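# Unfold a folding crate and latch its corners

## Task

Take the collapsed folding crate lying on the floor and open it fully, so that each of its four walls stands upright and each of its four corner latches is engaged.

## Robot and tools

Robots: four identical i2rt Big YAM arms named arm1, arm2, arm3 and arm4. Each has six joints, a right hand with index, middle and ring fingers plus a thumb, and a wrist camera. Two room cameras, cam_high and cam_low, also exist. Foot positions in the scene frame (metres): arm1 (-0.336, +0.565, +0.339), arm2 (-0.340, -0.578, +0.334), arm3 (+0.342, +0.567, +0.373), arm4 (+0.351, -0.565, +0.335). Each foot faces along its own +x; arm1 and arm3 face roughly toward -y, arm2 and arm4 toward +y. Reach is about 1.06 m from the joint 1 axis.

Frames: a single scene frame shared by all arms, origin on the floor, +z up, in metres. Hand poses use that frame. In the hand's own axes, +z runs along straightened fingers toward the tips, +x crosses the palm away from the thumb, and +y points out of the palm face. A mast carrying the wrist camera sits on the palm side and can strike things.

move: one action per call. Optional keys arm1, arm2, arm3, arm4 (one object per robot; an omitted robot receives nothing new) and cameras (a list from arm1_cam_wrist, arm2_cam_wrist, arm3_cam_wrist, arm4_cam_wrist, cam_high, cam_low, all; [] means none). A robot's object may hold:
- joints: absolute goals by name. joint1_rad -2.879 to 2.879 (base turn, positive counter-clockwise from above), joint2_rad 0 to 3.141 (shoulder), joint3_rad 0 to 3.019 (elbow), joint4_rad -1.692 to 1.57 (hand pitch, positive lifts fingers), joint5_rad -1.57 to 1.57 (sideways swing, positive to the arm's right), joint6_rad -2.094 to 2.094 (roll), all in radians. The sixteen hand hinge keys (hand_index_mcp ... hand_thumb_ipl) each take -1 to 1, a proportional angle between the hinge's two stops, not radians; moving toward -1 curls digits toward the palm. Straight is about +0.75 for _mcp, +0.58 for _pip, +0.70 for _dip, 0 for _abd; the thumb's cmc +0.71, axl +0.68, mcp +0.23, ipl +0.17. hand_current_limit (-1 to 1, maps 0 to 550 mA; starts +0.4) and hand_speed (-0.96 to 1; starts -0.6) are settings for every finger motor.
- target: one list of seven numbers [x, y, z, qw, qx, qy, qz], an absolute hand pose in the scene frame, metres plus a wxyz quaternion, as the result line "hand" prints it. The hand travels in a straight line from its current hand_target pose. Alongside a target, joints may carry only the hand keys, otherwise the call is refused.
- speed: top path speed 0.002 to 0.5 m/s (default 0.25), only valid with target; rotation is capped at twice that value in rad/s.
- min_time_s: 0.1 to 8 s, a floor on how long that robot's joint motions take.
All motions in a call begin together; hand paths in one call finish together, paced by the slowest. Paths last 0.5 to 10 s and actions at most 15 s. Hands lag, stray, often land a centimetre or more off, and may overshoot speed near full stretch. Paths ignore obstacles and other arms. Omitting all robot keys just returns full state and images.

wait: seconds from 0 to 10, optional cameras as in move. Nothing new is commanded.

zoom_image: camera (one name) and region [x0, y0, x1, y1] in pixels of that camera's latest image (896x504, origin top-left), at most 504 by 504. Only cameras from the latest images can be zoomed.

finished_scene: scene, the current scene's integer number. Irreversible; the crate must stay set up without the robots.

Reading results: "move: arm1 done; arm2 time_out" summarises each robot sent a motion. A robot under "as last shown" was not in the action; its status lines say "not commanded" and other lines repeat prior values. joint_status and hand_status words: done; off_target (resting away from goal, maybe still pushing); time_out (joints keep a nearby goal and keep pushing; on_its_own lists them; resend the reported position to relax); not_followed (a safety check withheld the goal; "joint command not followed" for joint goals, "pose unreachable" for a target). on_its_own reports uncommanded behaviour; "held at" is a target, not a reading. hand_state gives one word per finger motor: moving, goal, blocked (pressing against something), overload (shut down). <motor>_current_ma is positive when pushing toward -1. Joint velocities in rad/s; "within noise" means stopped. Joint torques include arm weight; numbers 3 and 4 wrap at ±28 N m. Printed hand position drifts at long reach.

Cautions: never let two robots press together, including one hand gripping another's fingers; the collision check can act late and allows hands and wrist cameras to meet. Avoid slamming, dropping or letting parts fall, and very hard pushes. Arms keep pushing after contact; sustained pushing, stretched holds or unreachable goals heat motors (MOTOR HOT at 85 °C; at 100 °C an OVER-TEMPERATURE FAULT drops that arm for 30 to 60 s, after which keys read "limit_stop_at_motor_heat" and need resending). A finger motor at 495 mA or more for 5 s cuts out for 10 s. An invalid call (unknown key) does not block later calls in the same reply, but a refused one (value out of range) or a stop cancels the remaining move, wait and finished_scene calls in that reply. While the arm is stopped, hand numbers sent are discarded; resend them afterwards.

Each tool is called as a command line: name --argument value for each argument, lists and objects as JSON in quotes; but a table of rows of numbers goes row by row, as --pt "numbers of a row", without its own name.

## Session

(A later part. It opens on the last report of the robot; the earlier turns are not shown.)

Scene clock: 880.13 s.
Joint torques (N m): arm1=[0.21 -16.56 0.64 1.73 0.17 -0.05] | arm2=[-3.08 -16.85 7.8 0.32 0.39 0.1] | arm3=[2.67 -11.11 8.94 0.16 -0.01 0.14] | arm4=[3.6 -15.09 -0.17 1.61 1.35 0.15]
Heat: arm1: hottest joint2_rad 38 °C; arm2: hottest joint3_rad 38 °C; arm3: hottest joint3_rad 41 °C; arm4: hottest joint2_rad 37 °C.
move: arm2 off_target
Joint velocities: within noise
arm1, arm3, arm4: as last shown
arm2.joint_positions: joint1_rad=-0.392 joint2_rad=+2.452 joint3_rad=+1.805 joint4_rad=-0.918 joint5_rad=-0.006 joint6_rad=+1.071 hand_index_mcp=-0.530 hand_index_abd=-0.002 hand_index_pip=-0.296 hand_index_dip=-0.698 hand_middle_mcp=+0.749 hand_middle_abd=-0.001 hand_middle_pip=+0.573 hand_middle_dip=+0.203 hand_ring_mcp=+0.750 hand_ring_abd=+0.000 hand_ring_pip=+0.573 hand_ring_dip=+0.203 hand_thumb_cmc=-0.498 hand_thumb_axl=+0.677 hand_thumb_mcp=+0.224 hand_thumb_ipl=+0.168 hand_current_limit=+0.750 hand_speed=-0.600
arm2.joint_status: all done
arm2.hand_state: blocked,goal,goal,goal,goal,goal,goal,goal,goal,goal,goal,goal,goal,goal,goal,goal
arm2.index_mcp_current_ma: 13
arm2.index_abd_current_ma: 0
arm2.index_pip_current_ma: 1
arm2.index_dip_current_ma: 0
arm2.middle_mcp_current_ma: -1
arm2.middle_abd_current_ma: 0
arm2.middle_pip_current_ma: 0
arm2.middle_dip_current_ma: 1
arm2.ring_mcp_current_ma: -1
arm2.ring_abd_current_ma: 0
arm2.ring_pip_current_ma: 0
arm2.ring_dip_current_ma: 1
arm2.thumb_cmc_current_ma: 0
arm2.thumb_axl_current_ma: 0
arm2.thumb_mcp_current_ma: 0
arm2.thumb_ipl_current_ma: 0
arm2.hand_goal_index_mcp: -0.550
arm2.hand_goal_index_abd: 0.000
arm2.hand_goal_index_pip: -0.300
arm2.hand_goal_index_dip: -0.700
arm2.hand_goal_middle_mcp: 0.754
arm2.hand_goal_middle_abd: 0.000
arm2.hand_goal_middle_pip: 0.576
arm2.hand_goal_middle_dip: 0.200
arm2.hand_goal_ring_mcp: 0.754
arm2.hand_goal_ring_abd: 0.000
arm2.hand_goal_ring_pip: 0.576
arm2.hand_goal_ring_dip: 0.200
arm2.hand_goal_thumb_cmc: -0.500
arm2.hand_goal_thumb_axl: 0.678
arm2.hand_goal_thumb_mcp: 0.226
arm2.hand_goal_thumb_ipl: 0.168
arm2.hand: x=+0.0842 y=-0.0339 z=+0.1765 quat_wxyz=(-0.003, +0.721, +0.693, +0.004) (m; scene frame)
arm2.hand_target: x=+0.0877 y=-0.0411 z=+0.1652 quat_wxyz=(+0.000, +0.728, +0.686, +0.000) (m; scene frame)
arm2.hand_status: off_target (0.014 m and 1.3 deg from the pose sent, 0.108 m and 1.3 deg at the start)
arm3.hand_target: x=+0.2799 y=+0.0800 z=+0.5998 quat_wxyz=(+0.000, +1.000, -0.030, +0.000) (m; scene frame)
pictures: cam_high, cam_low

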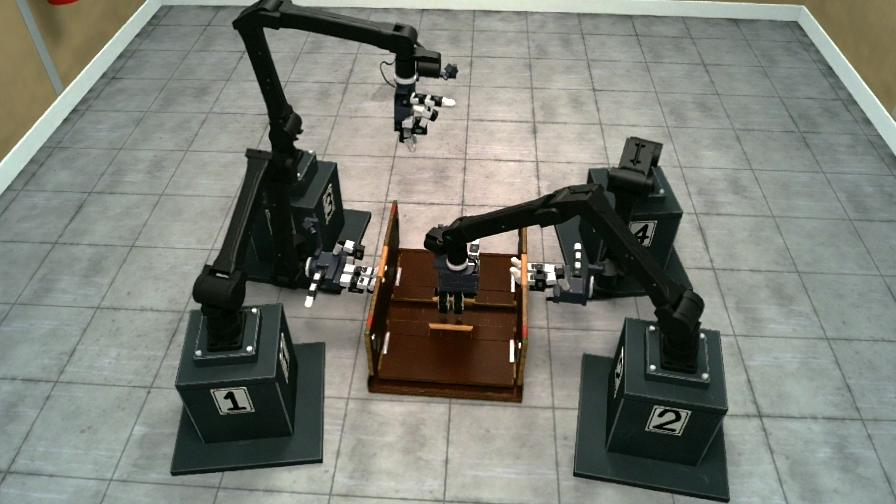

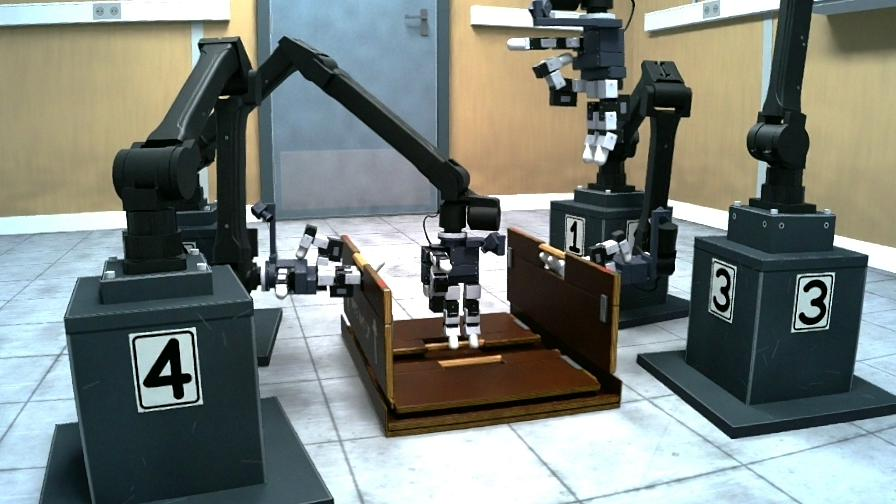

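move --arm2 '{"target": [0.090, -0.043, 0.133, 0, 0.7278, 0.6858, 0], "speed": 0.1, "joints": {"hand_middle_dip": 0.044, "hand_ring_dip": 0.044}}'

move --arm2 '{"target": [0.158, -0.043, 0.130, 0, 0.7278, 0.6858, 0], "speed": 0.1}' --cameras '["cam_low", "cam_high"]'

zoom_image --camera "cam_low" --region '[390, 250, 550, 400]'

zoom_image --camera "cam_high" --region '[380, 210, 540, 370]'

Scene clock: 885.33 s.
Joint torques (N m): arm1=[0.21 -16.5 0.65 1.76 0.17 -0.05] | arm2=[-3.19 -16.67 8.44 0.31 0.39 0.04] | arm3=[2.67 -11.16 8.95 0.17 0 0.14] | arm4=[3.49 -15.21 -0.12 1.59 1.36 0.14]
Heat: arm1: hottest joint2_rad 38 °C; arm2: hottest joint3_rad 39 °C; arm3: hottest joint3_rad 41 °C; arm4: hottest joint2_rad 37 °C.
move: arm2 off_target
Joint velocities: within noise
arm1, arm3, arm4: as last shown
arm2.joint_positions: joint1_rad=-0.396 joint2_rad=+2.504 joint3_rad=+1.805 joint4_rad=-0.875 joint5_rad=-0.006 joint6_rad=+1.071 hand_index_mcp=-0.530 hand_index_abd=-0.002 hand_index_pip=-0.296 hand_index_dip=-0.698 hand_middle_mcp=+0.749 hand_middle_abd=-0.001 hand_middle_pip=+0.573 hand_middle_dip=+0.048 hand_ring_mcp=+0.750 hand_ring_abd=+0.000 hand_ring_pip=+0.573 hand_ring_dip=+0.047 hand_thumb_cmc=-0.498 hand_thumb_axl=+0.677 hand_thumb_mcp=+0.224 hand_thumb_ipl=+0.168 hand_current_limit=+0.750 hand_speed=-0.600
arm2.joint_status: all done
arm2.hand_state: blocked,goal,goal,goal,goal,goal,goal,goal,goal,goal,goal,goal,goal,goal,goal,goal
arm2.index_mcp_current_ma: 13
arm2.index_abd_current_ma: 0
arm2.index_pip_current_ma: 1
arm2.index_dip_current_ma: 0
arm2.middle_mcp_current_ma: -1
arm2.middle_abd_current_ma: 0
arm2.middle_pip_current_ma: 0
arm2.middle_dip_current_ma: 1
arm2.ring_mcp_current_ma: -1
arm2.ring_abd_current_ma: 0
arm2.ring_pip_current_ma: 0
arm2.ring_dip_current_ma: 1
arm2.thumb_cmc_current_ma: 0
arm2.thumb_axl_current_ma: 0
arm2.thumb_mcp_current_ma: 0
arm2.thumb_ipl_current_ma: 0
arm2.hand_goal_index_mcp: -0.550
arm2.hand_goal_index_abd: 0.000
arm2.hand_goal_index_pip: -0.300
arm2.hand_goal_index_dip: -0.700
arm2.hand_goal_middle_mcp: 0.754
arm2.hand_goal_middle_abd: 0.000
arm2.hand_goal_middle_pip: 0.576
arm2.hand_goal_middle_dip: 0.044
arm2.hand_goal_ring_mcp: 0.754
arm2.hand_goal_ring_abd: 0.000
arm2.hand_goal_ring_pip: 0.576
arm2.hand_goal_ring_dip: 0.044
arm2.hand_goal_thumb_cmc: -0.500
arm2.hand_goal_thumb_axl: 0.678
arm2.hand_goal_thumb_mcp: 0.226
arm2.hand_goal_thumb_ipl: 0.168
arm2.hand: x=+0.0837 y=-0.0400 z=+0.1431 quat_wxyz=(-0.002, +0.722, +0.692, -0.001) (m; scene frame)
arm2.hand_target: x=+0.0898 y=-0.0433 z=+0.1330 quat_wxyz=(+0.000, +0.728, +0.686, +0.000) (m; scene frame)
arm2.hand_status: off_target (0.012 m and 1.0 deg from the pose sent, 0.045 m and 1.3 deg at the start)
pictures: none

Scene clock: 886.77 s.
Joint torques (N m): arm1=[0.21 -16.56 0.66 1.73 0.17 -0.05] | arm2=[-5.36 -15.68 12.42 0.57 0.84 -0.18] | arm3=[2.67 -11.16 8.91 0.17 0 0.14] | arm4=[3.6 -15.03 -0.18 1.63 1.35 0.15]
Heat: arm1: hottest joint2_rad 38 °C; arm2: hottest joint3_rad 39 °C; arm3: hottest joint3_rad 41 °C; arm4: hottest joint2_rad 37 °C.
move: arm2 off_target
Joint velocities: within noise
arm1, arm3, arm4: as last shown
arm2.joint_positions: joint1_rad=-0.453 joint2_rad=+2.569 joint3_rad=+1.943 joint4_rad=-0.980 joint5_rad=-0.016 joint6_rad=+1.010 hand_index_mcp=-0.530 hand_index_abd=-0.002 hand_index_pip=-0.296 hand_index_dip=-0.698 hand_middle_mcp=+0.785 hand_middle_abd=+0.012 hand_middle_pip=+0.594 hand_middle_dip=+0.050 hand_ring_mcp=+0.789 hand_ring_abd=+0.008 hand_ring_pip=+0.587 hand_ring_dip=+0.039 hand_thumb_cmc=-0.499 hand_thumb_axl=+0.677 hand_thumb_mcp=+0.223 hand_thumb_ipl=+0.168 hand_current_limit=+0.750 hand_speed=-0.600
arm2.joint_status: not commanded
arm2.hand_state: blocked,goal,goal,goal,blocked,goal,goal,goal,blocked,goal,goal,goal,goal,goal,goal,goal
arm2.index_mcp_current_ma: 13
arm2.index_abd_current_ma: 0
arm2.index_pip_current_ma: 1
arm2.index_dip_current_ma: 0
arm2.middle_mcp_current_ma: 28
arm2.middle_abd_current_ma: 4
arm2.middle_pip_current_ma: 10
arm2.middle_dip_current_ma: 2
arm2.ring_mcp_current_ma: 35
arm2.ring_abd_current_ma: 2
arm2.ring_pip_current_ma: 4
arm2.ring_dip_current_ma: -1
arm2.thumb_cmc_current_ma: 0
arm2.thumb_axl_current_ma: 0
arm2.thumb_mcp_current_ma: -1
arm2.thumb_ipl_current_ma: 0
arm2.hand_goal_index_mcp: -0.550
arm2.hand_goal_index_abd: 0.000
arm2.hand_goal_index_pip: -0.300
arm2.hand_goal_index_dip: -0.700
arm2.hand_goal_middle_mcp: 0.754
arm2.hand_goal_middle_abd: 0.000
arm2.hand_goal_middle_pip: 0.576
arm2.hand_goal_middle_dip: 0.044
arm2.hand_goal_ring_mcp: 0.754
arm2.hand_goal_ring_abd: 0.000
arm2.hand_goal_ring_pip: 0.576
arm2.hand_goal_ring_dip: 0.044
arm2.hand_goal_thumb_cmc: -0.500
arm2.hand_goal_thumb_axl: 0.678
arm2.hand_goal_thumb_mcp: 0.226
arm2.hand_goal_thumb_ipl: 0.168
arm2.hand: x=+0.1248 y=-0.0429 z=+0.1409 quat_wxyz=(-0.003, +0.721, +0.693, -0.017) (m; scene frame)
arm2.hand_target: x=+0.1564 y=-0.0451 z=+0.1314 quat_wxyz=(+0.000, +0.728, +0.686, +0.000) (m; scene frame)
arm2.hand_status: off_target (0.035 m and 2.3 deg from the pose sent, 0.076 m and 1.0 deg at the start)
pictures: cam_high, cam_low

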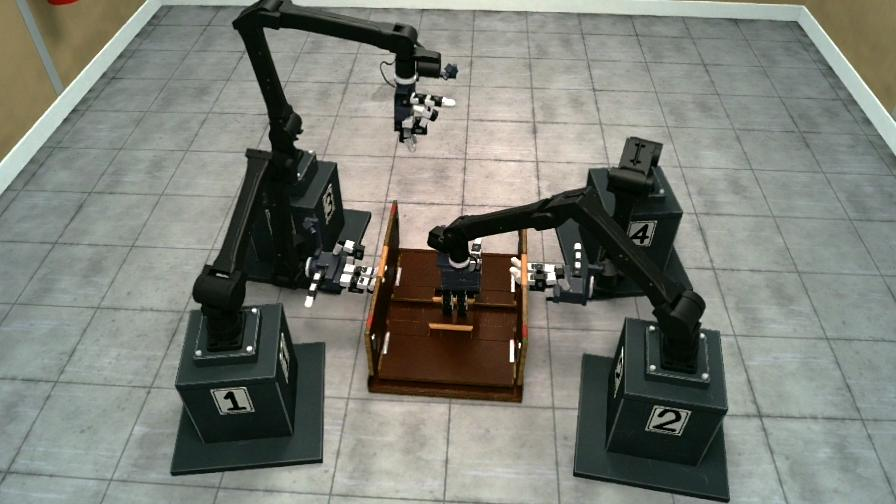

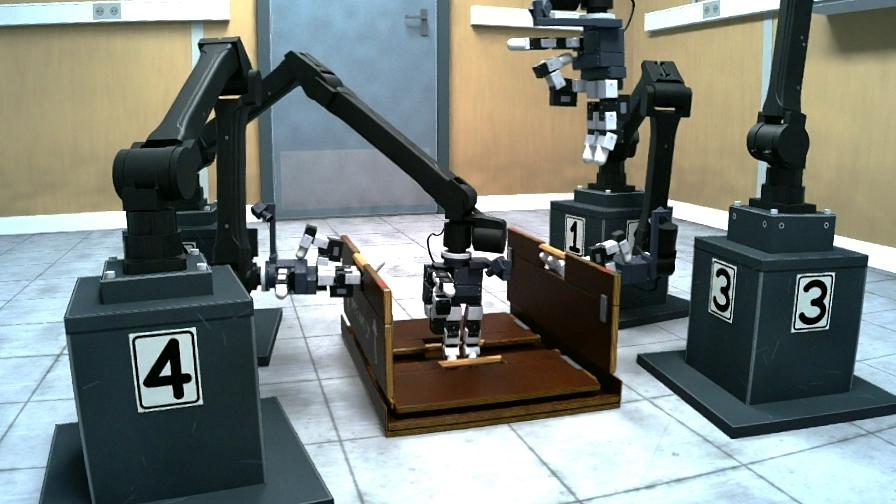

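Scaled by 3.150.

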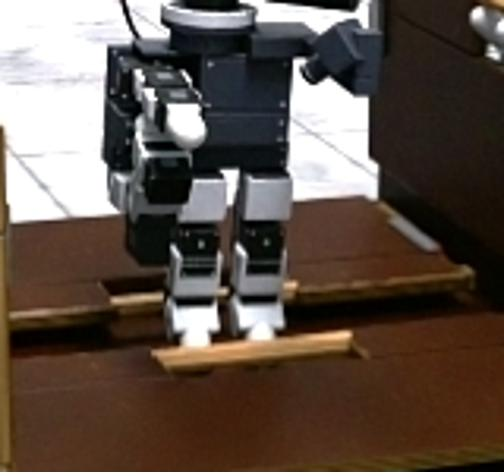

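Scaled by 3.150.

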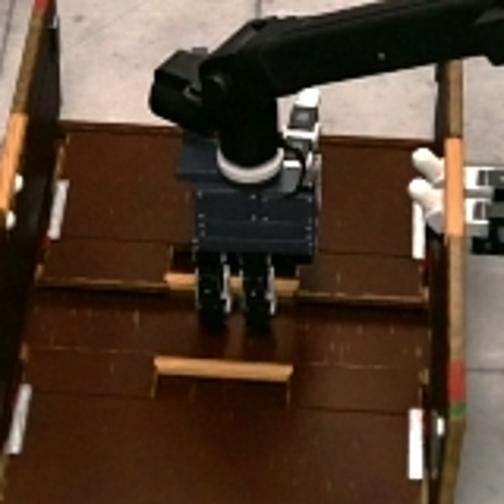

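move --arm2 '{"target": [0.170, -0.046, 0.165, 0, 0.7278, 0.6858, 0], "speed": 0.1, "joints": {"hand_middle_dip": -0.05, "hand_ring_dip": -0.05}}'

move --arm2 '{"joints": {"hand_middle_dip": -0.4, "hand_ring_dip": -0.4, "hand_middle_mcp": 0.66, "hand_ring_mcp": 0.66}}' --cameras '["cam_low", "cam_high"]'

zoom_image --camera "cam_low" --region '[390, 250, 550, 400]'

Scene clock: 892.27 s.
Joint torques (N m): arm1=[0.15 -16.56 0.61 1.73 0.17 -0.05] | arm2=[-6.18 -19.31 12.27 -0.61 1.12 -0.07] | arm3=[2.67 -11.11 8.92 0.17 0 0.14] | arm4=[3.49 -15.33 -0.13 1.62 1.35 0.14]
Heat: arm1: hottest joint2_rad 38 °C; arm2: hottest joint3_rad 39 °C; arm3: hottest joint3_rad 41 °C; arm4: hottest joint2_rad 37 °C.
move: arm2 off_target
Joint velocities: within noise
arm1, arm3: as last shown
arm2.joint_positions: joint1_rad=-0.460 joint2_rad=+2.572 joint3_rad=+1.951 joint4_rad=-1.006 joint5_rad=-0.022 joint6_rad=+0.981 hand_index_mcp=-0.530 hand_index_abd=-0.002 hand_index_pip=-0.296 hand_index_dip=-0.698 hand_middle_mcp=+0.792 hand_middle_abd=-0.017 hand_middle_pip=+0.603 hand_middle_dip=-0.014 hand_ring_mcp=+0.798 hand_ring_abd=-0.016 hand_ring_pip=+0.592 hand_ring_dip=-0.040 hand_thumb_cmc=-0.499 hand_thumb_axl=+0.677 hand_thumb_mcp=+0.223 hand_thumb_ipl=+0.168 hand_current_limit=+0.750 hand_speed=-0.600
arm2.joint_status: hand_middle_dip off_target (ended at -0.014, target -0.050); the others done
arm2.hand_state: goal,goal,goal,goal,blocked,goal,blocked,blocked,blocked,goal,goal,goal,goal,goal,goal,goal
arm2.index_mcp_current_ma: 13
arm2.index_abd_current_ma: 0
arm2.index_pip_current_ma: 1
arm2.index_dip_current_ma: 0
arm2.middle_mcp_current_ma: 40
arm2.middle_abd_current_ma: -7
arm2.middle_pip_current_ma: 20
arm2.middle_dip_current_ma: 33
arm2.ring_mcp_current_ma: 51
arm2.ring_abd_current_ma: -6
arm2.ring_pip_current_ma: 8
arm2.ring_dip_current_ma: 3
arm2.thumb_cmc_current_ma: 0
arm2.thumb_axl_current_ma: 0
arm2.thumb_mcp_current_ma: -1
arm2.thumb_ipl_current_ma: 0
arm2.hand_goal_index_mcp: -0.550
arm2.hand_goal_index_abd: 0.000
arm2.hand_goal_index_pip: -0.300
arm2.hand_goal_index_dip: -0.700
arm2.hand_goal_middle_mcp: 0.754
arm2.hand_goal_middle_abd: 0.000
arm2.hand_goal_middle_pip: 0.576
arm2.hand_goal_middle_dip: -0.050
arm2.hand_goal_ring_mcp: 0.754
arm2.hand_goal_ring_abd: 0.000
arm2.hand_goal_ring_pip: 0.576
arm2.hand_goal_ring_dip: -0.050
arm2.hand_goal_thumb_cmc: -0.500
arm2.hand_goal_thumb_axl: 0.678
arm2.hand_goal_thumb_mcp: 0.226
arm2.hand_goal_thumb_ipl: 0.168
arm2.hand: x=+0.1264 y=-0.0457 z=+0.1409 quat_wxyz=(-0.005, +0.713, +0.701, -0.028) (m; scene frame)
arm2.hand_target: x=+0.1684 y=-0.0483 z=+0.1660 quat_wxyz=(+0.000, +0.728, +0.686, +0.000) (m; scene frame)
arm2.hand_status: off_target (0.050 m and 4.0 deg from the pose sent, 0.051 m and 2.3 deg at the start)
arm4.joint_positions: joint1_rad=+1.126 joint2_rad=+2.556 joint3_rad=+0.844 joint4_rad=+1.557 joint5_rad=+1.347 joint6_rad=+0.159 hand_index_mcp=+0.768 hand_index_abd=-0.033 hand_index_pip=+0.586 hand_index_dip=-0.027 hand_middle_mcp=+0.772 hand_middle_abd=+0.000 hand_middle_pip=+0.583 hand_middle_dip=-0.047 hand_ring_mcp=-0.358 hand_ring_abd=+0.002 hand_ring_pip=-0.620 hand_ring_dip=-0.493 hand_thumb_cmc=+0.720 hand_thumb_axl=+0.677 hand_thumb_mcp=+0.224 hand_thumb_ipl=+0.168 hand_current_limit=+0.750 hand_speed=-0.600
arm4.joint_status: not commanded
arm4.hand_state: goal,blocked,goal,blocked,goal,goal,goal,goal,goal,goal,goal,goal,goal,goal,goal,goal
arm4.index_mcp_current_ma: 6
arm4.index_abd_current_ma: -18
arm4.index_pip_current_ma: 2
arm4.index_dip_current_ma: 12
arm4.middle_mcp_current_ma: 9
arm4.middle_abd_current_ma: 0
arm4.middle_pip_current_ma: 1
arm4.middle_dip_current_ma: 0
arm4.ring_mcp_current_ma: 0
arm4.ring_abd_current_ma: 0
arm4.ring_pip_current_ma: 0
arm4.ring_dip_current_ma: 0
arm4.thumb_cmc_current_ma: 1
arm4.thumb_axl_current_ma: 0
arm4.thumb_mcp_current_ma: 0
arm4.thumb_ipl_current_ma: 0
arm4.hand_goal_index_mcp: 0.754
arm4.hand_goal_index_abd: 0.000
arm4.hand_goal_index_pip: 0.576
arm4.hand_goal_index_dip: -0.050
arm4.hand_goal_middle_mcp: 0.754
arm4.hand_goal_middle_abd: 0.000
arm4.hand_goal_middle_pip: 0.576
arm4.hand_goal_middle_dip: -0.050
arm4.hand_goal_ring_mcp: -0.360
arm4.hand_goal_ring_abd: 0.000
arm4.hand_goal_ring_pip: -0.620
arm4.hand_goal_ring_dip: -0.490
arm4.hand_goal_thumb_cmc: 0.714
arm4.hand_goal_thumb_axl: 0.678
arm4.hand_goal_thumb_mcp: 0.226
arm4.hand_goal_thumb_ipl: 0.168
arm4.hand: x=+0.0150 y=-0.2699 z=+0.3050 quat_wxyz=(+0.032, +0.033, +0.717, +0.695) (m; scene frame)
arm4.hand_target: x=+0.0105 y=-0.2910 z=+0.2983 quat_wxyz=(+0.023, +0.024, +0.717, +0.696) (m; scene frame)
arm4.hand_status: not commanded
pictures: none

Scene clock: 893.00 s.
Joint torques (N m): arm1=[0.09 -16.5 0.62 1.74 0.17 -0.05] | arm2=[-6.3 -19.31 12.22 -0.2 1.79 0.08] | arm3=[2.67 -11.22 8.94 0.17 0 0.14] | arm4=[3.55 -15.21 -0.14 1.65 1.35 0.14]
Heat: arm1: hottest joint2_rad 38 °C; arm2: hottest joint3_rad 39 °C; arm3: hottest joint3_rad 41 °C; arm4: hottest joint2_rad 37 °C.
move: arm2 off_target
Joint velocities: within noise
arm1, arm4: as last shown
arm2.joint_positions: joint1_rad=-0.459 joint2_rad=+2.572 joint3_rad=+1.951 joint4_rad=-1.017 joint5_rad=-0.039 joint6_rad=+0.970 hand_index_mcp=-0.530 hand_index_abd=-0.002 hand_index_pip=-0.296 hand_index_dip=-0.698 hand_middle_mcp=+0.770 hand_middle_abd=-0.018 hand_middle_pip=+0.621 hand_middle_dip=-0.347 hand_ring_mcp=+0.764 hand_ring_abd=-0.019 hand_ring_pip=+0.606 hand_ring_dip=-0.358 hand_thumb_cmc=-0.499 hand_thumb_axl=+0.677 hand_thumb_mcp=+0.223 hand_thumb_ipl=+0.168 hand_current_limit=+0.750 hand_speed=-0.600
arm2.joint_status: hand_middle_mcp off_target (ended at +0.770, target +0.660); hand_middle_dip off_target (ended at -0.347, target -0.400); hand_ring_mcp off_target (ended at +0.764, target +0.660); hand_ring_dip off_target (ended at -0.358, target -0.400)
arm2.hand_state: goal,goal,goal,goal,blocked,goal,blocked,blocked,blocked,goal,blocked,blocked,goal,goal,goal,goal
arm2.index_mcp_current_ma: 13
arm2.index_abd_current_ma: 0
arm2.index_pip_current_ma: 1
arm2.index_dip_current_ma: 0
arm2.middle_mcp_current_ma: 259
arm2.middle_abd_current_ma: -8
arm2.middle_pip_current_ma: 48
arm2.middle_dip_current_ma: 66
arm2.ring_mcp_current_ma: 233
arm2.ring_abd_current_ma: -9
arm2.ring_pip_current_ma: 24
arm2.ring_dip_current_ma: 43
arm2.thumb_cmc_current_ma: 0
arm2.thumb_axl_current_ma: 0
arm2.thumb_mcp_current_ma: -1
arm2.thumb_ipl_current_ma: 0
arm2.hand_goal_index_mcp: -0.550
arm2.hand_goal_index_abd: 0.000
arm2.hand_goal_index_pip: -0.300
arm2.hand_goal_index_dip: -0.700
arm2.hand_goal_middle_mcp: 0.660
arm2.hand_goal_middle_abd: 0.000
arm2.hand_goal_middle_pip: 0.576
arm2.hand_goal_middle_dip: -0.400
arm2.hand_goal_ring_mcp: 0.660
arm2.hand_goal_ring_abd: 0.000
arm2.hand_goal_ring_pip: 0.576
arm2.hand_goal_ring_dip: -0.400
arm2.hand_goal_thumb_cmc: -0.500
arm2.hand_goal_thumb_axl: 0.678
arm2.hand_goal_thumb_mcp: 0.226
arm2.hand_goal_thumb_ipl: 0.168
arm2.hand: x=+0.1220 y=-0.0450 z=+0.1391 quat_wxyz=(-0.012, +0.709, +0.705, -0.035) (m; scene frame)
arm2.hand_target: x=+0.1685 y=-0.0482 z=+0.1662 quat_wxyz=(+0.000, +0.728, +0.686, +0.000) (m; scene frame)
arm2.hand_status: not commanded
arm3.joint_positions: joint1_rad=+0.030 joint2_rad=+1.424 joint3_rad=+1.298 joint4_rad=-1.455 joint5_rad=+0.001 joint6_rad=-0.039 hand_index_mcp=-0.532 hand_index_abd=-0.003 hand_index_pip=-0.299 hand_index_dip=-0.699 hand_middle_mcp=+0.754 hand_middle_abd=+0.002 hand_middle_pip=+0.574 hand_middle_dip=+0.407 hand_ring_mcp=+0.754 hand_ring_abd=+0.003 hand_ring_pip=+0.574 hand_ring_dip=+0.407 hand_thumb_cmc=-0.501 hand_thumb_axl=+0.677 hand_thumb_mcp=+0.223 hand_thumb_ipl=+0.168 hand_current_limit=+0.750 hand_speed=-0.600
arm3.joint_status: not commanded
arm3.hand_state: goal,goal,goal,goal,goal,goal,goal,goal,goal,goal,goal,goal,goal,goal,goal,goal
arm3.index_mcp_current_ma: 11
arm3.index_abd_current_ma: 0
arm3.index_pip_current_ma: 0
arm3.index_dip_current_ma: 0
arm3.middle_mcp_current_ma: 0
arm3.middle_abd_current_ma: 0
arm3.middle_pip_current_ma: 0
arm3.middle_dip_current_ma: 0
arm3.ring_mcp_current_ma: 0
arm3.ring_abd_current_ma: 0
arm3.ring_pip_current_ma: 0
arm3.ring_dip_current_ma: 0
arm3.thumb_cmc_current_ma: 0
arm3.thumb_axl_current_ma: 0
arm3.thumb_mcp_current_ma: -1
arm3.thumb_ipl_current_ma: 0
arm3.hand_goal_index_mcp: -0.550
arm3.hand_goal_index_abd: 0.000
arm3.hand_goal_index_pip: -0.300
arm3.hand_goal_index_dip: -0.700
arm3.hand_goal_middle_mcp: 0.754
arm3.hand_goal_middle_abd: 0.000
arm3.hand_goal_middle_pip: 0.576
arm3.hand_goal_middle_dip: 0.410
arm3.hand_goal_ring_mcp: 0.754
arm3.hand_goal_ring_abd: 0.000
arm3.hand_goal_ring_pip: 0.576
arm3.hand_goal_ring_dip: 0.410
arm3.hand_goal_thumb_cmc: -0.500
arm3.hand_goal_thumb_axl: 0.678
arm3.hand_goal_thumb_mcp: 0.226
arm3.hand_goal_thumb_ipl: 0.168
arm3.hand: x=+0.2759 y=+0.0775 z=+0.5968 quat_wxyz=(+0.000, +1.000, -0.027, +0.001) (m; scene frame)
arm3.hand_target: x=+0.2799 y=+0.0800 z=+0.5998 quat_wxyz=(+0.000, +1.000, -0.030, +0.000) (m; scene frame)
arm3.hand_status: not commanded
pictures: cam_high, cam_low

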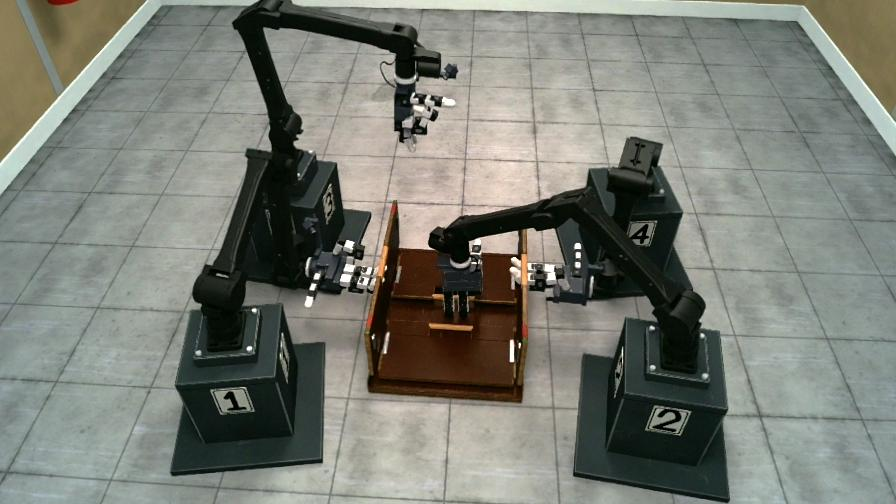

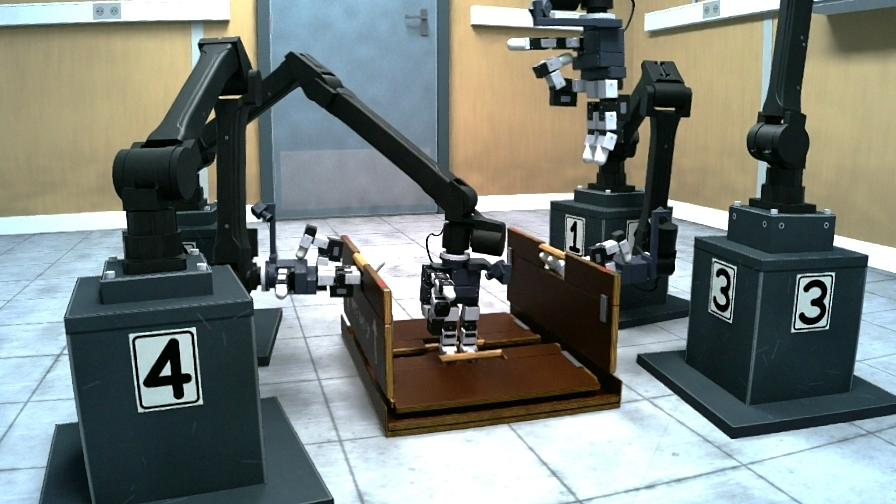

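Scaled by 3.150.

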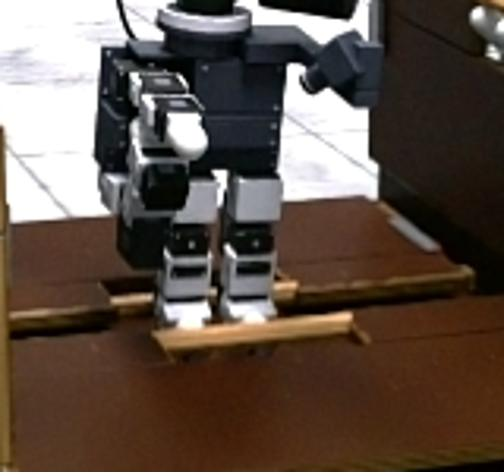

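move --arm2 '{"target": [0.162, -0.046, 0.195, 0, 0.7278, 0.6858, 0], "speed": 0.1, "joints": {"hand_middle_dip": -0.6, "hand_ring_dip": -0.6, "hand_middle_mcp": 0.7, "hand_ring_mcp": 0.7}}'

move --arm2 '{"target": [0.180, -0.048, 0.232, 0, 0.7278, 0.6858, 0], "speed": 0.1, "joints": {"hand_middle_dip": -0.9, "hand_ring_dip": -0.9}}' --cameras '["cam_low", "cam_high"]'

zoom_image --camera "cam_low" --region '[390, 250, 550, 400]'

Scene clock: 898.83 s.
Joint torques (N m): arm1=[0.21 -16.56 0.64 1.76 0.17 -0.05] | arm2=[-5.54 -21.89 9.96 -0.23 1.61 0.19] | arm3=[2.67 -11.16 8.94 0.14 0 0.14] | arm4=[3.6 -15.27 -0.16 1.61 1.35 0.13]
Heat: arm1: hottest joint2_rad 38 °C; arm2: hottest joint3_rad 40 °C; arm3: hottest joint3_rad 41 °C; arm4: hottest joint2_rad 37 °C.
move: arm2 off_target
Joint velocities: within noise
arm1, arm3, arm4: as last shown
arm2.joint_positions: joint1_rad=-0.458 joint2_rad=+2.551 joint3_rad=+1.951 joint4_rad=-1.045 joint5_rad=-0.035 joint6_rad=+0.970 hand_index_mcp=-0.530 hand_index_abd=-0.002 hand_index_pip=-0.296 hand_index_dip=-0.698 hand_middle_mcp=+0.774 hand_middle_abd=-0.018 hand_middle_pip=+0.621 hand_middle_dip=-0.562 hand_ring_mcp=+0.762 hand_ring_abd=-0.019 hand_ring_pip=+0.606 hand_ring_dip=-0.576 hand_thumb_cmc=-0.499 hand_thumb_axl=+0.677 hand_thumb_mcp=+0.223 hand_thumb_ipl=+0.168 hand_current_limit=+0.750 hand_speed=-0.600
arm2.joint_status: hand_middle_mcp off_target (ended at +0.774, target +0.700); hand_middle_dip off_target (ended at -0.562, target -0.600); hand_ring_mcp off_target (ended at +0.762, target +0.700); hand_ring_dip off_target (ended at -0.576, target -0.600)
arm2.hand_state: goal,goal,goal,goal,blocked,goal,blocked,blocked,blocked,goal,blocked,blocked,goal,goal,goal,goal
arm2.index_mcp_current_ma: 13
arm2.index_abd_current_ma: 0
arm2.index_pip_current_ma: 1
arm2.index_dip_current_ma: 0
arm2.middle_mcp_current_ma: 128
arm2.middle_abd_current_ma: -8
arm2.middle_pip_current_ma: 49
arm2.middle_dip_current_ma: 37
arm2.ring_mcp_current_ma: 95
arm2.ring_abd_current_ma: -9
arm2.ring_pip_current_ma: 24
arm2.ring_dip_current_ma: 16
arm2.thumb_cmc_current_ma: 0
arm2.thumb_axl_current_ma: 0
arm2.thumb_mcp_current_ma: -1
arm2.thumb_ipl_current_ma: 0
arm2.hand_goal_index_mcp: -0.550
arm2.hand_goal_index_abd: 0.000
arm2.hand_goal_index_pip: -0.300
arm2.hand_goal_index_dip: -0.700
arm2.hand_goal_middle_mcp: 0.700
arm2.hand_goal_middle_abd: 0.000
arm2.hand_goal_middle_pip: 0.576
arm2.hand_goal_middle_dip: -0.600
arm2.hand_goal_ring_mcp: 0.700
arm2.hand_goal_ring_abd: 0.000
arm2.hand_goal_ring_pip: 0.576
arm2.hand_goal_ring_dip: -0.600
arm2.hand_goal_thumb_cmc: -0.500
arm2.hand_goal_thumb_axl: 0.678
arm2.hand_goal_thumb_mcp: 0.226
arm2.hand_goal_thumb_ipl: 0.168
arm2.hand: x=+0.1219 y=-0.0452 z=+0.1533 quat_wxyz=(-0.010, +0.708, +0.705, -0.038) (m; scene frame)
arm2.hand_target: x=+0.1606 y=-0.0475 z=+0.1950 quat_wxyz=(+0.000, +0.728, +0.686, +0.000) (m; scene frame)
arm2.hand_status: off_target (0.058 m and 5.5 deg from the pose sent, 0.069 m and 5.2 deg at the start)
pictures: none

Scene clock: 900.03 s.
Joint torques (N m): arm1=[0.15 -16.5 0.65 1.73 0.17 -0.05] | arm2=[-6.01 -20.89 12.72 -0.72 1.14 0] | arm3=[2.61 -11.16 8.92 0.17 -0.01 0.14] | arm4=[3.6 -15.15 -0.16 1.62 1.35 0.14]
Heat: arm1: hottest joint2_rad 38 °C; arm2: hottest joint3_rad 41 °C; arm3: hottest joint3_rad 41 °C; arm4: hottest joint2_rad 37 °C.
move: arm2 off_target
Joint velocities: within noise
arm1, arm3, arm4: as last shown
arm2.joint_positions: joint1_rad=-0.475 joint2_rad=+2.503 joint3_rad=+1.963 joint4_rad=-1.109 joint5_rad=-0.022 joint6_rad=+0.965 hand_index_mcp=-0.530 hand_index_abd=-0.002 hand_index_pip=-0.296 hand_index_dip=-0.698 hand_middle_mcp=+0.757 hand_middle_abd=-0.018 hand_middle_pip=+0.615 hand_middle_dip=-0.877 hand_ring_mcp=+0.740 hand_ring_abd=-0.018 hand_ring_pip=+0.601 hand_ring_dip=-0.887 hand_thumb_cmc=-0.499 hand_thumb_axl=+0.677 hand_thumb_mcp=+0.223 hand_thumb_ipl=+0.168 hand_current_limit=+0.750 hand_speed=-0.600
arm2.joint_status: hand_middle_dip off_target (ended at -0.877, target -0.900); the others done
arm2.hand_state: goal,goal,goal,goal,blocked,goal,blocked,blocked,blocked,goal,blocked,goal,goal,goal,goal,goal
arm2.index_mcp_current_ma: 13
arm2.index_abd_current_ma: 0
arm2.index_pip_current_ma: 1
arm2.index_dip_current_ma: 0
arm2.middle_mcp_current_ma: 82
arm2.middle_abd_current_ma: -8
arm2.middle_pip_current_ma: 38
arm2.middle_dip_current_ma: 15
arm2.ring_mcp_current_ma: 44
arm2.ring_abd_current_ma: -8
arm2.ring_pip_current_ma: 18
arm2.ring_dip_current_ma: 5
arm2.thumb_cmc_current_ma: 0
arm2.thumb_axl_current_ma: 0
arm2.thumb_mcp_current_ma: -1
arm2.thumb_ipl_current_ma: 0
arm2.hand_goal_index_mcp: -0.550
arm2.hand_goal_index_abd: 0.000
arm2.hand_goal_index_pip: -0.300
arm2.hand_goal_index_dip: -0.700
arm2.hand_goal_middle_mcp: 0.700
arm2.hand_goal_middle_abd: 0.000
arm2.hand_goal_middle_pip: 0.576
arm2.hand_goal_middle_dip: -0.900
arm2.hand_goal_ring_mcp: 0.700
arm2.hand_goal_ring_abd: 0.000
arm2.hand_goal_ring_pip: 0.576
arm2.hand_goal_ring_dip: -0.900
arm2.hand_goal_thumb_cmc: -0.500
arm2.hand_goal_thumb_axl: 0.678
arm2.hand_goal_thumb_mcp: 0.226
arm2.hand_goal_thumb_ipl: 0.168
arm2.on_its_own: hand_ring_mcp moved -0.022 toward your old target +0.700
arm2.hand: x=+0.1348 y=-0.0514 z=+0.1902 quat_wxyz=(-0.003, +0.712, +0.701, -0.039) (m; scene frame)
arm2.hand_target: x=+0.1780 y=-0.0508 z=+0.2329 quat_wxyz=(+0.001, +0.728, +0.686, +0.000) (m; scene frame)
arm2.hand_status: off_target (0.062 m and 5.1 deg from the pose sent, 0.098 m and 5.5 deg at the start)
pictures: cam_high, cam_low

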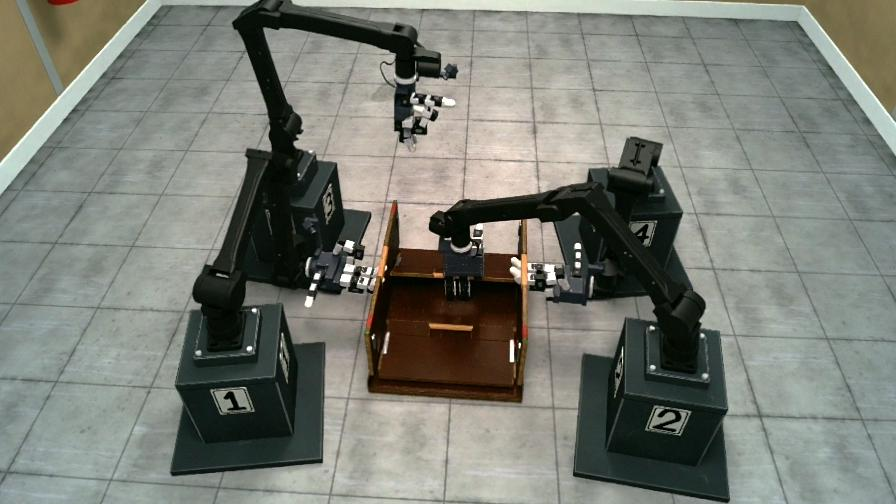

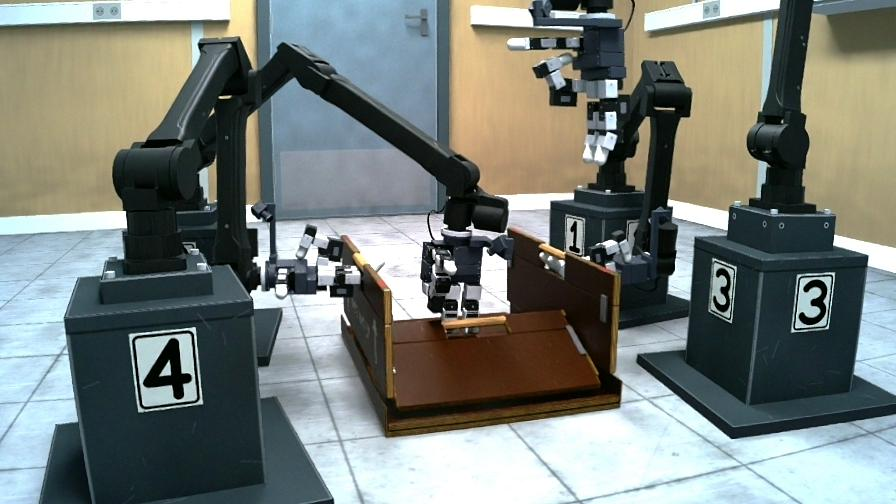

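Scaled by 3.150.

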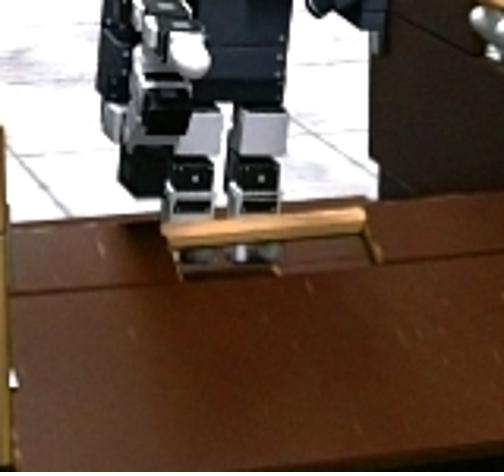

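move --arm2 '{"target": [0.207, -0.046, 0.264, 0, 0.7278, 0.6858, 0], "speed": 0.1, "joints": {"hand_middle_dip": -0.95, "hand_ring_dip": -0.95}}'

move --arm2 '{"target": [0.232, -0.044, 0.292, 0, 0.7278, 0.6858, 0], "speed": 0.1}' --cameras '["cam_low", "cam_high"]'

zoom_image --camera "cam_low" --region '[340, 210, 640, 440]'

Scene clock: 904.97 s.
Joint torques (N m): arm1=[0.15 -16.56 0.64 1.73 0.17 -0.05] | arm2=[-6.18 -20.48 14.05 -0.08 1.11 -0.1] | arm3=[2.61 -11.05 8.95 0.17 -0.01 0.14] | arm4=[3.55 -15.27 -0.16 1.65 1.35 0.15]
Heat: arm1: hottest joint2_rad 38 °C; arm2: hottest joint3_rad 42 °C; arm3: hottest joint3_rad 41 °C; arm4: hottest joint2_rad 37 °C.
move: arm2 off_target
Joint velocities: within noise
arm1.joint_positions: joint1_rad=+1.202 joint2_rad=+2.622 joint3_rad=+0.887 joint4_rad=+1.557 joint5_rad=+1.424 joint6_rad=+0.157 hand_index_mcp=+0.795 hand_index_abd=+0.033 hand_index_pip=+0.606 hand_index_dip=+0.002 hand_middle_mcp=+0.798 hand_middle_abd=-0.001 hand_middle_pip=+0.594 hand_middle_dip=-0.036 hand_ring_mcp=-0.358 hand_ring_abd=+0.001 hand_ring_pip=-0.620 hand_ring_dip=-0.488 hand_thumb_cmc=+0.722 hand_thumb_axl=+0.677 hand_thumb_mcp=+0.226 hand_thumb_ipl=+0.168 hand_current_limit=+0.750 hand_speed=-0.600
arm1.joint_status: not commanded
arm1.hand_state: blocked,blocked,blocked,blocked,blocked,goal,goal,goal,goal,goal,goal,goal,goal,goal,goal,goal
arm1.index_mcp_current_ma: 34
arm1.index_abd_current_ma: 16
arm1.index_pip_current_ma: 16
arm1.index_dip_current_ma: 48
arm1.middle_mcp_current_ma: 38
arm1.middle_abd_current_ma: 0
arm1.middle_pip_current_ma: 6
arm1.middle_dip_current_ma: 4
arm1.ring_mcp_current_ma: 0
arm1.ring_abd_current_ma: 0
arm1.ring_pip_current_ma: 0
arm1.ring_dip_current_ma: 0
arm1.thumb_cmc_current_ma: 1
arm1.thumb_axl_current_ma: 0
arm1.thumb_mcp_current_ma: 0
arm1.thumb_ipl_current_ma: 0
arm1.hand_goal_index_mcp: 0.754
arm1.hand_goal_index_abd: 0.000
arm1.hand_goal_index_pip: 0.576
arm1.hand_goal_index_dip: -0.050
arm1.hand_goal_middle_mcp: 0.754
arm1.hand_goal_middle_abd: 0.000
arm1.hand_goal_middle_pip: 0.576
arm1.hand_goal_middle_dip: -0.050
arm1.hand_goal_ring_mcp: -0.360
arm1.hand_goal_ring_abd: 0.000
arm1.hand_goal_ring_pip: -0.620
arm1.hand_goal_ring_dip: -0.490
arm1.hand_goal_thumb_cmc: 0.714
arm1.hand_goal_thumb_axl: 0.678
arm1.hand_goal_thumb_mcp: 0.226
arm1.hand_goal_thumb_ipl: 0.168
arm1.hand: x=+0.0192 y=+0.3106 z=+0.2908 quat_wxyz=(+0.697, +0.716, -0.016, -0.026) (m; scene frame)
arm1.hand_target: x=+0.0180 y=+0.3081 z=+0.2880 quat_wxyz=(+0.698, +0.716, -0.023, -0.022) (m; scene frame)
arm1.hand_status: not commanded
arm2.joint_positions: joint1_rad=-0.502 joint2_rad=+2.503 joint3_rad=+2.064 joint4_rad=-1.228 joint5_rad=-0.021 joint6_rad=+0.946 hand_index_mcp=-0.530 hand_index_abd=-0.002 hand_index_pip=-0.296 hand_index_dip=-0.698 hand_middle_mcp=+0.754 hand_middle_abd=-0.012 hand_middle_pip=+0.610 hand_middle_dip=-0.952 hand_ring_mcp=+0.733 hand_ring_abd=-0.005 hand_ring_pip=+0.590 hand_ring_dip=-0.950 hand_thumb_cmc=-0.499 hand_thumb_axl=+0.677 hand_thumb_mcp=+0.223 hand_thumb_ipl=+0.168 hand_current_limit=+0.750 hand_speed=-0.600
arm2.joint_status: all done
arm2.hand_state: goal,goal,goal,goal,blocked,goal,blocked,goal,blocked,goal,goal,goal,goal,goal,goal,goal
arm2.index_mcp_current_ma: 13
arm2.index_abd_current_ma: 0
arm2.index_pip_current_ma: 1
arm2.index_dip_current_ma: 0
arm2.middle_mcp_current_ma: 74
arm2.middle_abd_current_ma: -4
arm2.middle_pip_current_ma: 30
arm2.middle_dip_current_ma: 0
arm2.ring_mcp_current_ma: 31
arm2.ring_abd_current_ma: -1
arm2.ring_pip_current_ma: 6
arm2.ring_dip_current_ma: 0
arm2.thumb_cmc_current_ma: 0
arm2.thumb_axl_current_ma: 0
arm2.thumb_mcp_current_ma: -1
arm2.thumb_ipl_current_ma: 0
arm2.hand_goal_index_mcp: -0.550
arm2.hand_goal_index_abd: 0.000
arm2.hand_goal_index_pip: -0.300
arm2.hand_goal_index_dip: -0.700
arm2.hand_goal_middle_mcp: 0.700
arm2.hand_goal_middle_abd: 0.000
arm2.hand_goal_middle_pip: 0.576
arm2.hand_goal_middle_dip: -0.950
arm2.hand_goal_ring_mcp: 0.700
arm2.hand_goal_ring_abd: 0.000
arm2.hand_goal_ring_pip: 0.576
arm2.hand_goal_ring_dip: -0.950
arm2.hand_goal_thumb_cmc: -0.500
arm2.hand_goal_thumb_axl: 0.678
arm2.hand_goal_thumb_mcp: 0.226
arm2.hand_goal_thumb_ipl: 0.168
arm2.hand: x=+0.1578 y=-0.0524 z=+0.2242 quat_wxyz=(-0.002, +0.715, +0.697, -0.048) (m; scene frame)
arm2.hand_target: x=+0.2042 y=-0.0497 z=+0.2657 quat_wxyz=(+0.001, +0.728, +0.685, +0.000) (m; scene frame)
arm2.hand_status: off_target (0.064 m and 5.8 deg from the pose sent, 0.104 m and 5.1 deg at the start)
arm3, arm4: as last shown
arm3.hand_target: x=+0.2799 y=+0.0800 z=+0.5999 quat_wxyz=(+0.000, +1.000, -0.030, +0.000) (m; scene frame)
pictures: none

Scene clock: 906.43 s.
Joint torques (N m): arm1=[0.15 -16.62 0.62 1.74 0.17 -0.05] | arm2=[-3.9 -18.67 14.91 0.13 0.7 -0.2] | arm3=[2.61 -11.16 8.95 0.17 -0.01 0.14] | arm4=[3.66 -15.21 -0.16 1.63 1.34 0.14]
Heat: arm1: hottest joint2_rad 38 °C; arm2: hottest joint3_rad 42 °C; arm3: hottest joint3_rad 41 °C; arm4: hottest joint2_rad 37 °C.
move: arm2 off_target
Joint velocities: within noise
arm1, arm3, arm4: as last shown
arm1.joint_positions: joint1_rad=+1.202 joint2_rad=+2.622 joint3_rad=+0.887 joint4_rad=+1.557 joint5_rad=+1.424 joint6_rad=+0.157 hand_index_mcp=+0.795 hand_index_abd=+0.033 hand_index_pip=+0.606 hand_index_dip=+0.000 hand_middle_mcp=+0.798 hand_middle_abd=-0.001 hand_middle_pip=+0.594 hand_middle_dip=-0.036 hand_ring_mcp=-0.358 hand_ring_abd=+0.001 hand_ring_pip=-0.620 hand_ring_dip=-0.488 hand_thumb_cmc=+0.722 hand_thumb_axl=+0.677 hand_thumb_mcp=+0.226 hand_thumb_ipl=+0.168 hand_current_limit=+0.750 hand_speed=-0.600
arm1.index_dip_current_ma: 44
arm1.hand_target: x=+0.0181 y=+0.3080 z=+0.2881 quat_wxyz=(+0.698, +0.716, -0.023, -0.022) (m; scene frame)
arm2.joint_positions: joint1_rad=-0.550 joint2_rad=+2.508 joint3_rad=+2.213 joint4_rad=-1.346 joint5_rad=-0.011 joint6_rad=+0.930 hand_index_mcp=-0.530 hand_index_abd=-0.002 hand_index_pip=-0.296 hand_index_dip=-0.698 hand_middle_mcp=+0.743 hand_middle_abd=-0.001 hand_middle_pip=+0.595 hand_middle_dip=-0.951 hand_ring_mcp=+0.730 hand_ring_abd=+0.000 hand_ring_pip=+0.590 hand_ring_dip=-0.948 hand_thumb_cmc=-0.499 hand_thumb_axl=+0.677 hand_thumb_mcp=+0.223 hand_thumb_ipl=+0.168 hand_current_limit=+0.750 hand_speed=-0.600
arm2.joint_status: not commanded
arm2.hand_state: goal,goal,goal,goal,blocked,goal,goal,goal,blocked,goal,goal,goal,goal,goal,goal,goal
arm2.index_mcp_current_ma: 13
arm2.index_abd_current_ma: 0
arm2.index_pip_current_ma: 1
arm2.index_dip_current_ma: 0
arm2.middle_mcp_current_ma: 51
arm2.middle_abd_current_ma: 0
arm2.middle_pip_current_ma: 11
arm2.middle_dip_current_ma: 0
arm2.ring_mcp_current_ma: 27
arm2.ring_abd_current_ma: 0
arm2.ring_pip_current_ma: 6
arm2.ring_dip_current_ma: 0
arm2.thumb_cmc_current_ma: 0
arm2.thumb_axl_current_ma: 0
arm2.thumb_mcp_current_ma: -1
arm2.thumb_ipl_current_ma: 0
arm2.hand_goal_index_mcp: -0.550
arm2.hand_goal_index_abd: 0.000
arm2.hand_goal_index_pip: -0.300
arm2.hand_goal_index_dip: -0.700
arm2.hand_goal_middle_mcp: 0.700
arm2.hand_goal_middle_abd: 0.000
arm2.hand_goal_middle_pip: 0.576
arm2.hand_goal_middle_dip: -0.950
arm2.hand_goal_ring_mcp: 0.700
arm2.hand_goal_ring_abd: 0.000
arm2.hand_goal_ring_pip: 0.576
arm2.hand_goal_ring_dip: -0.950
arm2.hand_goal_thumb_cmc: -0.500
arm2.hand_goal_thumb_axl: 0.678
arm2.hand_goal_thumb_mcp: 0.226
arm2.hand_goal_thumb_ipl: 0.168
arm2.hand: x=+0.2015 y=-0.0558 z=+0.2746 quat_wxyz=(-0.001, +0.726, +0.686, -0.034) (m; scene frame)
arm2.hand_target: x=+0.2301 y=-0.0462 z=+0.2932 quat_wxyz=(+0.001, +0.728, +0.686, +0.001) (m; scene frame)
arm2.hand_status: off_target (0.037 m and 3.9 deg from the pose sent, 0.101 m and 5.8 deg at the start)
pictures: cam_high, cam_low

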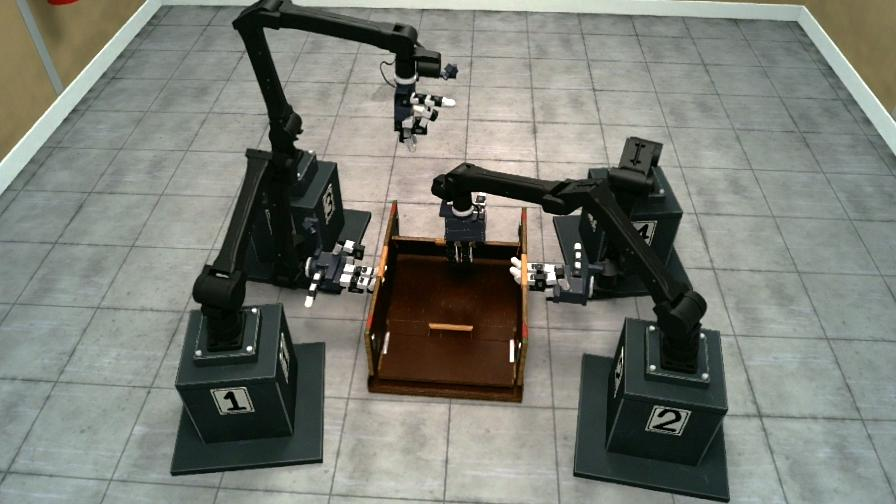

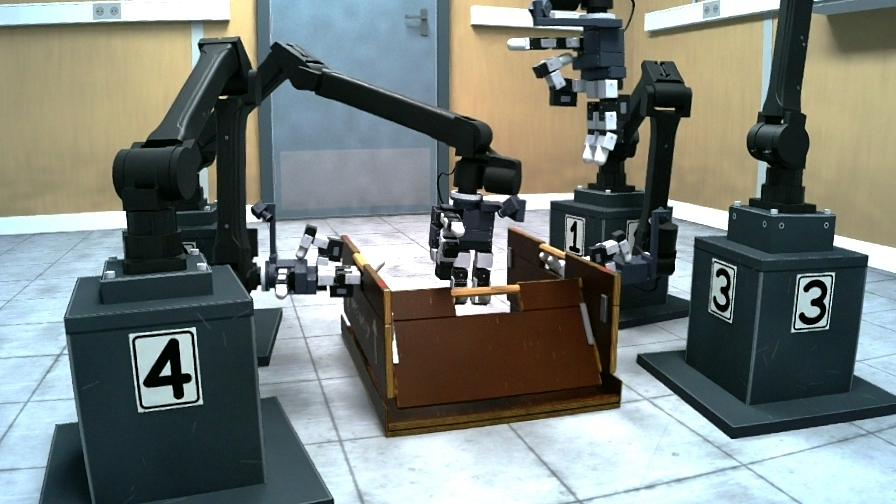

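Scaled by 1.680.

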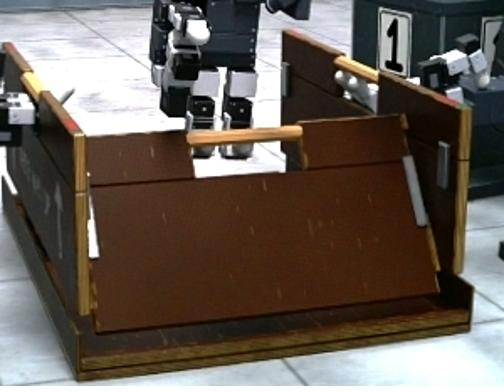

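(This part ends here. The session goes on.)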